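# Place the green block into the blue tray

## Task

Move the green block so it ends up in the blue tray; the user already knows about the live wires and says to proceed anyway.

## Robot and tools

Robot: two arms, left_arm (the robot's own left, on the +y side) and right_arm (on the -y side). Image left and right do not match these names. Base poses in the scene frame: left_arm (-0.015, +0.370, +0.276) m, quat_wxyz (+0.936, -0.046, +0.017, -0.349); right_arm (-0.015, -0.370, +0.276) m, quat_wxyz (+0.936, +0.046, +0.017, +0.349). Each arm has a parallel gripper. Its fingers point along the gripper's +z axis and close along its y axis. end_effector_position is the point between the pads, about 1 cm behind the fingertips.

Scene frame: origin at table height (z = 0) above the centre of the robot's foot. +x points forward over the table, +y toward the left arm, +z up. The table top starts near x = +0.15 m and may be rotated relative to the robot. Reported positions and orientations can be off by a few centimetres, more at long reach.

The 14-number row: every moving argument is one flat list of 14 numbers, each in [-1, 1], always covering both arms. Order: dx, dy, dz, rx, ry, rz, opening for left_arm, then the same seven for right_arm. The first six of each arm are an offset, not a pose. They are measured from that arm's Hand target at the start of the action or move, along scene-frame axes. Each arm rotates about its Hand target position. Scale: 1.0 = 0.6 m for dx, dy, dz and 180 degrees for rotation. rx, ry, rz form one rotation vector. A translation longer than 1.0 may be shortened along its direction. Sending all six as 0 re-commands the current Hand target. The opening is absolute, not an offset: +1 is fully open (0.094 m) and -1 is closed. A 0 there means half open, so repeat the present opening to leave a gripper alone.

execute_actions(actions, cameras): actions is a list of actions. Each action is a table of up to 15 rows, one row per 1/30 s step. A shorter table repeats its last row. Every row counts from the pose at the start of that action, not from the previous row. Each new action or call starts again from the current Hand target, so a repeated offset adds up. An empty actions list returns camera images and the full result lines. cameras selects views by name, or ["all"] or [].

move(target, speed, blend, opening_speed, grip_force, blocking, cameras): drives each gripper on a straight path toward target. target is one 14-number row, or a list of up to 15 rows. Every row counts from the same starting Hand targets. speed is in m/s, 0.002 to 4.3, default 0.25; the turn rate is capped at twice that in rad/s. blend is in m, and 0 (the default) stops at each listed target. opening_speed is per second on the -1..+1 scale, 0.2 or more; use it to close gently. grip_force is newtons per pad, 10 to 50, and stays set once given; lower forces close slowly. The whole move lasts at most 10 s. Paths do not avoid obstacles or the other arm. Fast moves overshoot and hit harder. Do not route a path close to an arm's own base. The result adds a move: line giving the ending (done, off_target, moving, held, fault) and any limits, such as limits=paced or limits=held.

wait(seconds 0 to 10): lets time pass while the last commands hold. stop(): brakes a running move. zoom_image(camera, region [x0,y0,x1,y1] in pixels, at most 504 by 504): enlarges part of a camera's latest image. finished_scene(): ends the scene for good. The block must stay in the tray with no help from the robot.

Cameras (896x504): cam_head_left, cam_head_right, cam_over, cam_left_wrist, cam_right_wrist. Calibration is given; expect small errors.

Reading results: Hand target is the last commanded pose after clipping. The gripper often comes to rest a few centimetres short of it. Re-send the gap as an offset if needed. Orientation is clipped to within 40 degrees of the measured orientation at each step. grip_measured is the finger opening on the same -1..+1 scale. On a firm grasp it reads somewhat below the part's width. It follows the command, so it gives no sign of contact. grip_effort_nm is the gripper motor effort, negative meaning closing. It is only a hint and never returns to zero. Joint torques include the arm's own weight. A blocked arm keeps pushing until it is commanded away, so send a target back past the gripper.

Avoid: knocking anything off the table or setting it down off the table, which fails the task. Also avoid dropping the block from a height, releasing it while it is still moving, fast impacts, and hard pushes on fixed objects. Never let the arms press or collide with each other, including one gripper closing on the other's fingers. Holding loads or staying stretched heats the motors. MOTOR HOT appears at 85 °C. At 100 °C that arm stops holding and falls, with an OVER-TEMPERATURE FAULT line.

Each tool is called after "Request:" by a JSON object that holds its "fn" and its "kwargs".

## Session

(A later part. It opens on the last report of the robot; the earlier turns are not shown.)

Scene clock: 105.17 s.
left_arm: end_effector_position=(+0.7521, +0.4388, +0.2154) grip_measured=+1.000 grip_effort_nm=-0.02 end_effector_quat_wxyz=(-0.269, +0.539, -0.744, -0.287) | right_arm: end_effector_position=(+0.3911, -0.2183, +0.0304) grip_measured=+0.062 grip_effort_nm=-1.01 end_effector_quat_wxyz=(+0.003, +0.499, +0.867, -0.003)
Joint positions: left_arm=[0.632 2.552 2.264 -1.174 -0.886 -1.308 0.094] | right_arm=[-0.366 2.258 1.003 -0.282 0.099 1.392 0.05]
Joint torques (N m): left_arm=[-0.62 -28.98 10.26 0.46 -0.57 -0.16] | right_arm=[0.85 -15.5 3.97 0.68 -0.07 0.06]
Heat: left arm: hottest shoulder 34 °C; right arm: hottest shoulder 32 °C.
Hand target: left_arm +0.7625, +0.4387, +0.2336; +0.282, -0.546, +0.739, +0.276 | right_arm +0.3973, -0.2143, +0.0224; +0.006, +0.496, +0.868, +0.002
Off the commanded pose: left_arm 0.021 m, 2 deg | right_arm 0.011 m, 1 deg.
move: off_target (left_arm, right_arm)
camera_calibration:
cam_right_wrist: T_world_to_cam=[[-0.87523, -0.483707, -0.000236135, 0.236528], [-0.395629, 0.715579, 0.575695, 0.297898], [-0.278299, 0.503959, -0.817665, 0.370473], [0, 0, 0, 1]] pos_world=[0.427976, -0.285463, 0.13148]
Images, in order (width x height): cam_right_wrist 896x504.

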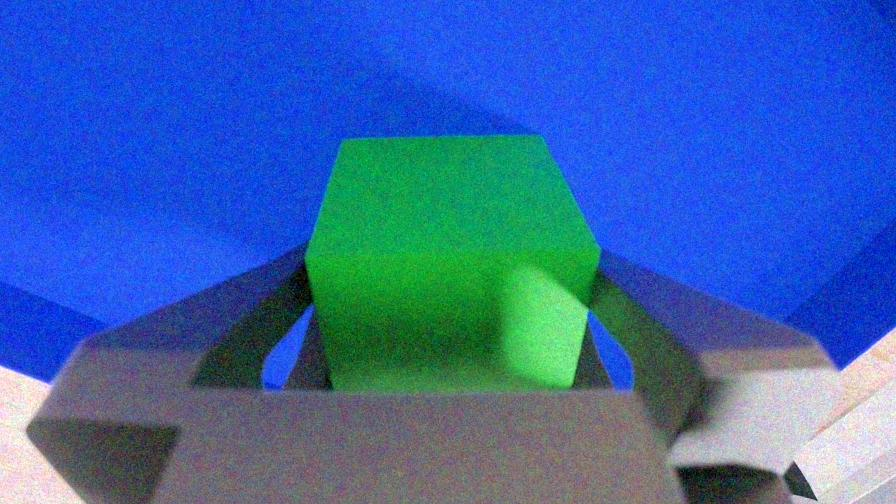

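Request:
{"fn": "move", "kwargs": {"target": [[0,0,0,0,0,0,1,-0.006,-0.004,0.008,0,0,0,-0.2],[0,0,0,0,0,0,1,-0.006,-0.004,0.008,0,0,0,0.8],[0,0,0,0,0,0,1,-0.006,-0.004,0.25,0,0,0,0.8]], "speed": [0.04,0.1,0.12], "opening_speed": 0.7, "cameras": ["cam_right_wrist","cam_head_right","cam_over"]}}

Scene clock: 112.97 s.
left_arm: end_effector_position=(+0.7521, +0.4388, +0.2154) grip_measured=+1.000 grip_effort_nm=-0.02 end_effector_quat_wxyz=(-0.269, +0.539, -0.744, -0.287) | right_arm: end_effector_position=(+0.3948, -0.2232, +0.1662) grip_measured=+0.798 grip_effort_nm=0.12 end_effector_quat_wxyz=(+0.005, +0.496, +0.868, +0.000)
Joint positions: left_arm=[0.632 2.552 2.264 -1.174 -0.886 -1.308 0.094] | right_arm=[-0.351 1.905 0.943 -0.569 0.099 1.399 0.084]
Joint torques (N m): left_arm=[-0.56 -29.04 10.28 0.44 -0.57 -0.16] | right_arm=[2.2 -16.97 4.41 -0.23 0.01 0.19]
Heat: left arm: hottest shoulder 34 °C; right arm: hottest shoulder 32 °C.
Hand target: left_arm +0.7625, +0.4387, +0.2336; +0.282, -0.546, +0.739, +0.276 | right_arm +0.3937, -0.2169, +0.1724; +0.006, +0.496, +0.868, +0.002
Off the commanded pose: left_arm 0.021 m, 2 deg | right_arm 0.009 m, 0 deg.
move: off_target (left_arm)
camera_calibration:
cam_right_wrist: T_world_to_cam=[[-0.871649, -0.490063, -0.00810933, 0.236017], [-0.40499, 0.710818, 0.575083, 0.227318], [-0.276063, 0.504555, -0.818055, 0.484296], [0, 0, 0, 1]] pos_world=[0.431481, -0.290272, 0.267368]
Images, in order (width x height): cam_head_right 896x504, cam_over 896x504, cam_right_wrist 896x504.

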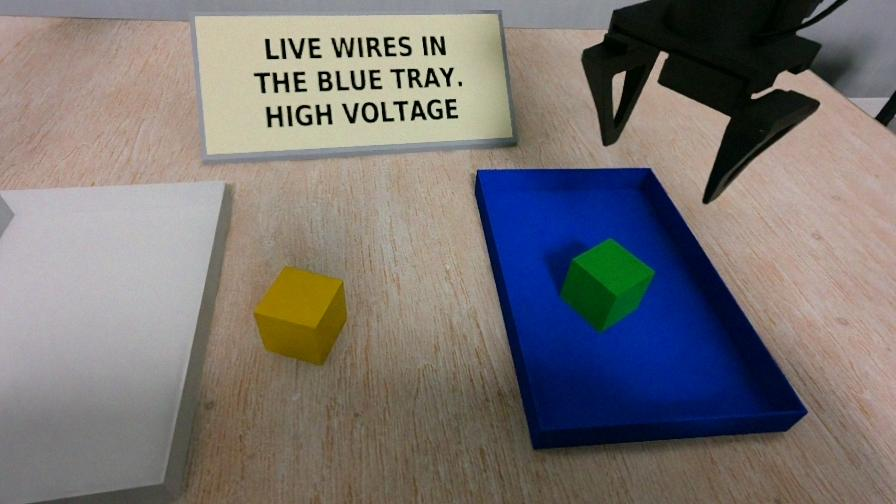

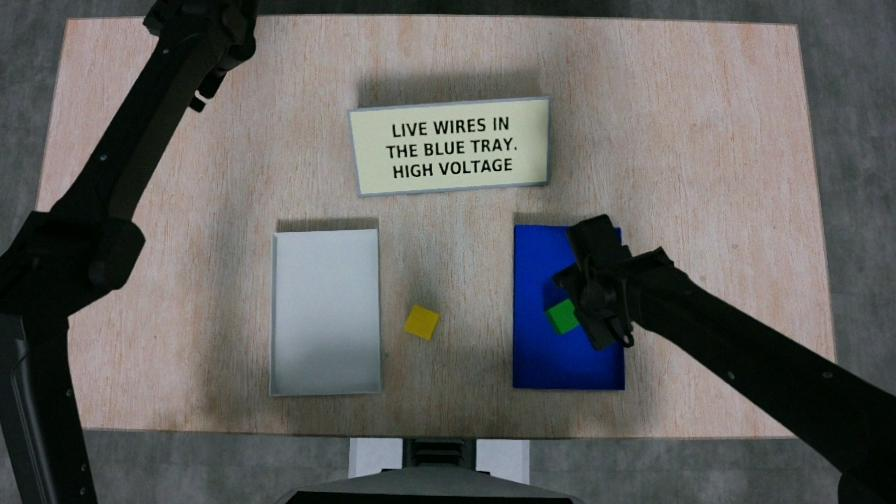

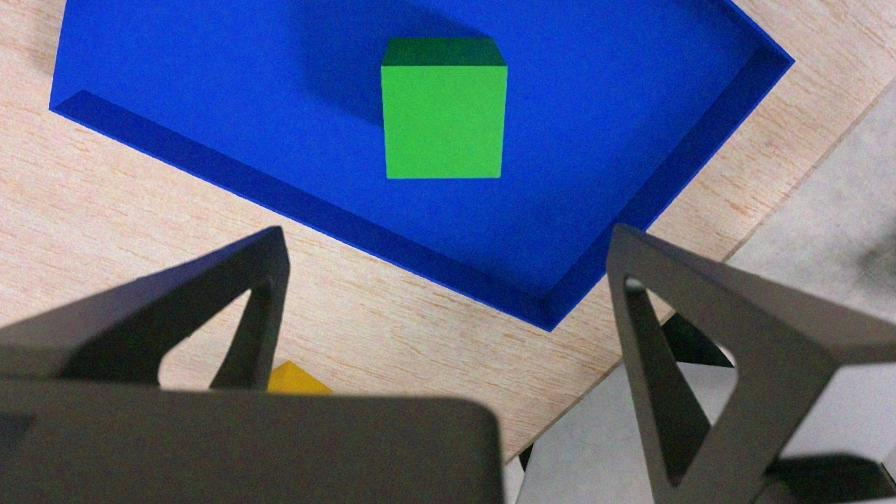

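Request:
{"fn": "finished_scene", "kwargs": {}}

The scene is finished: the task was done.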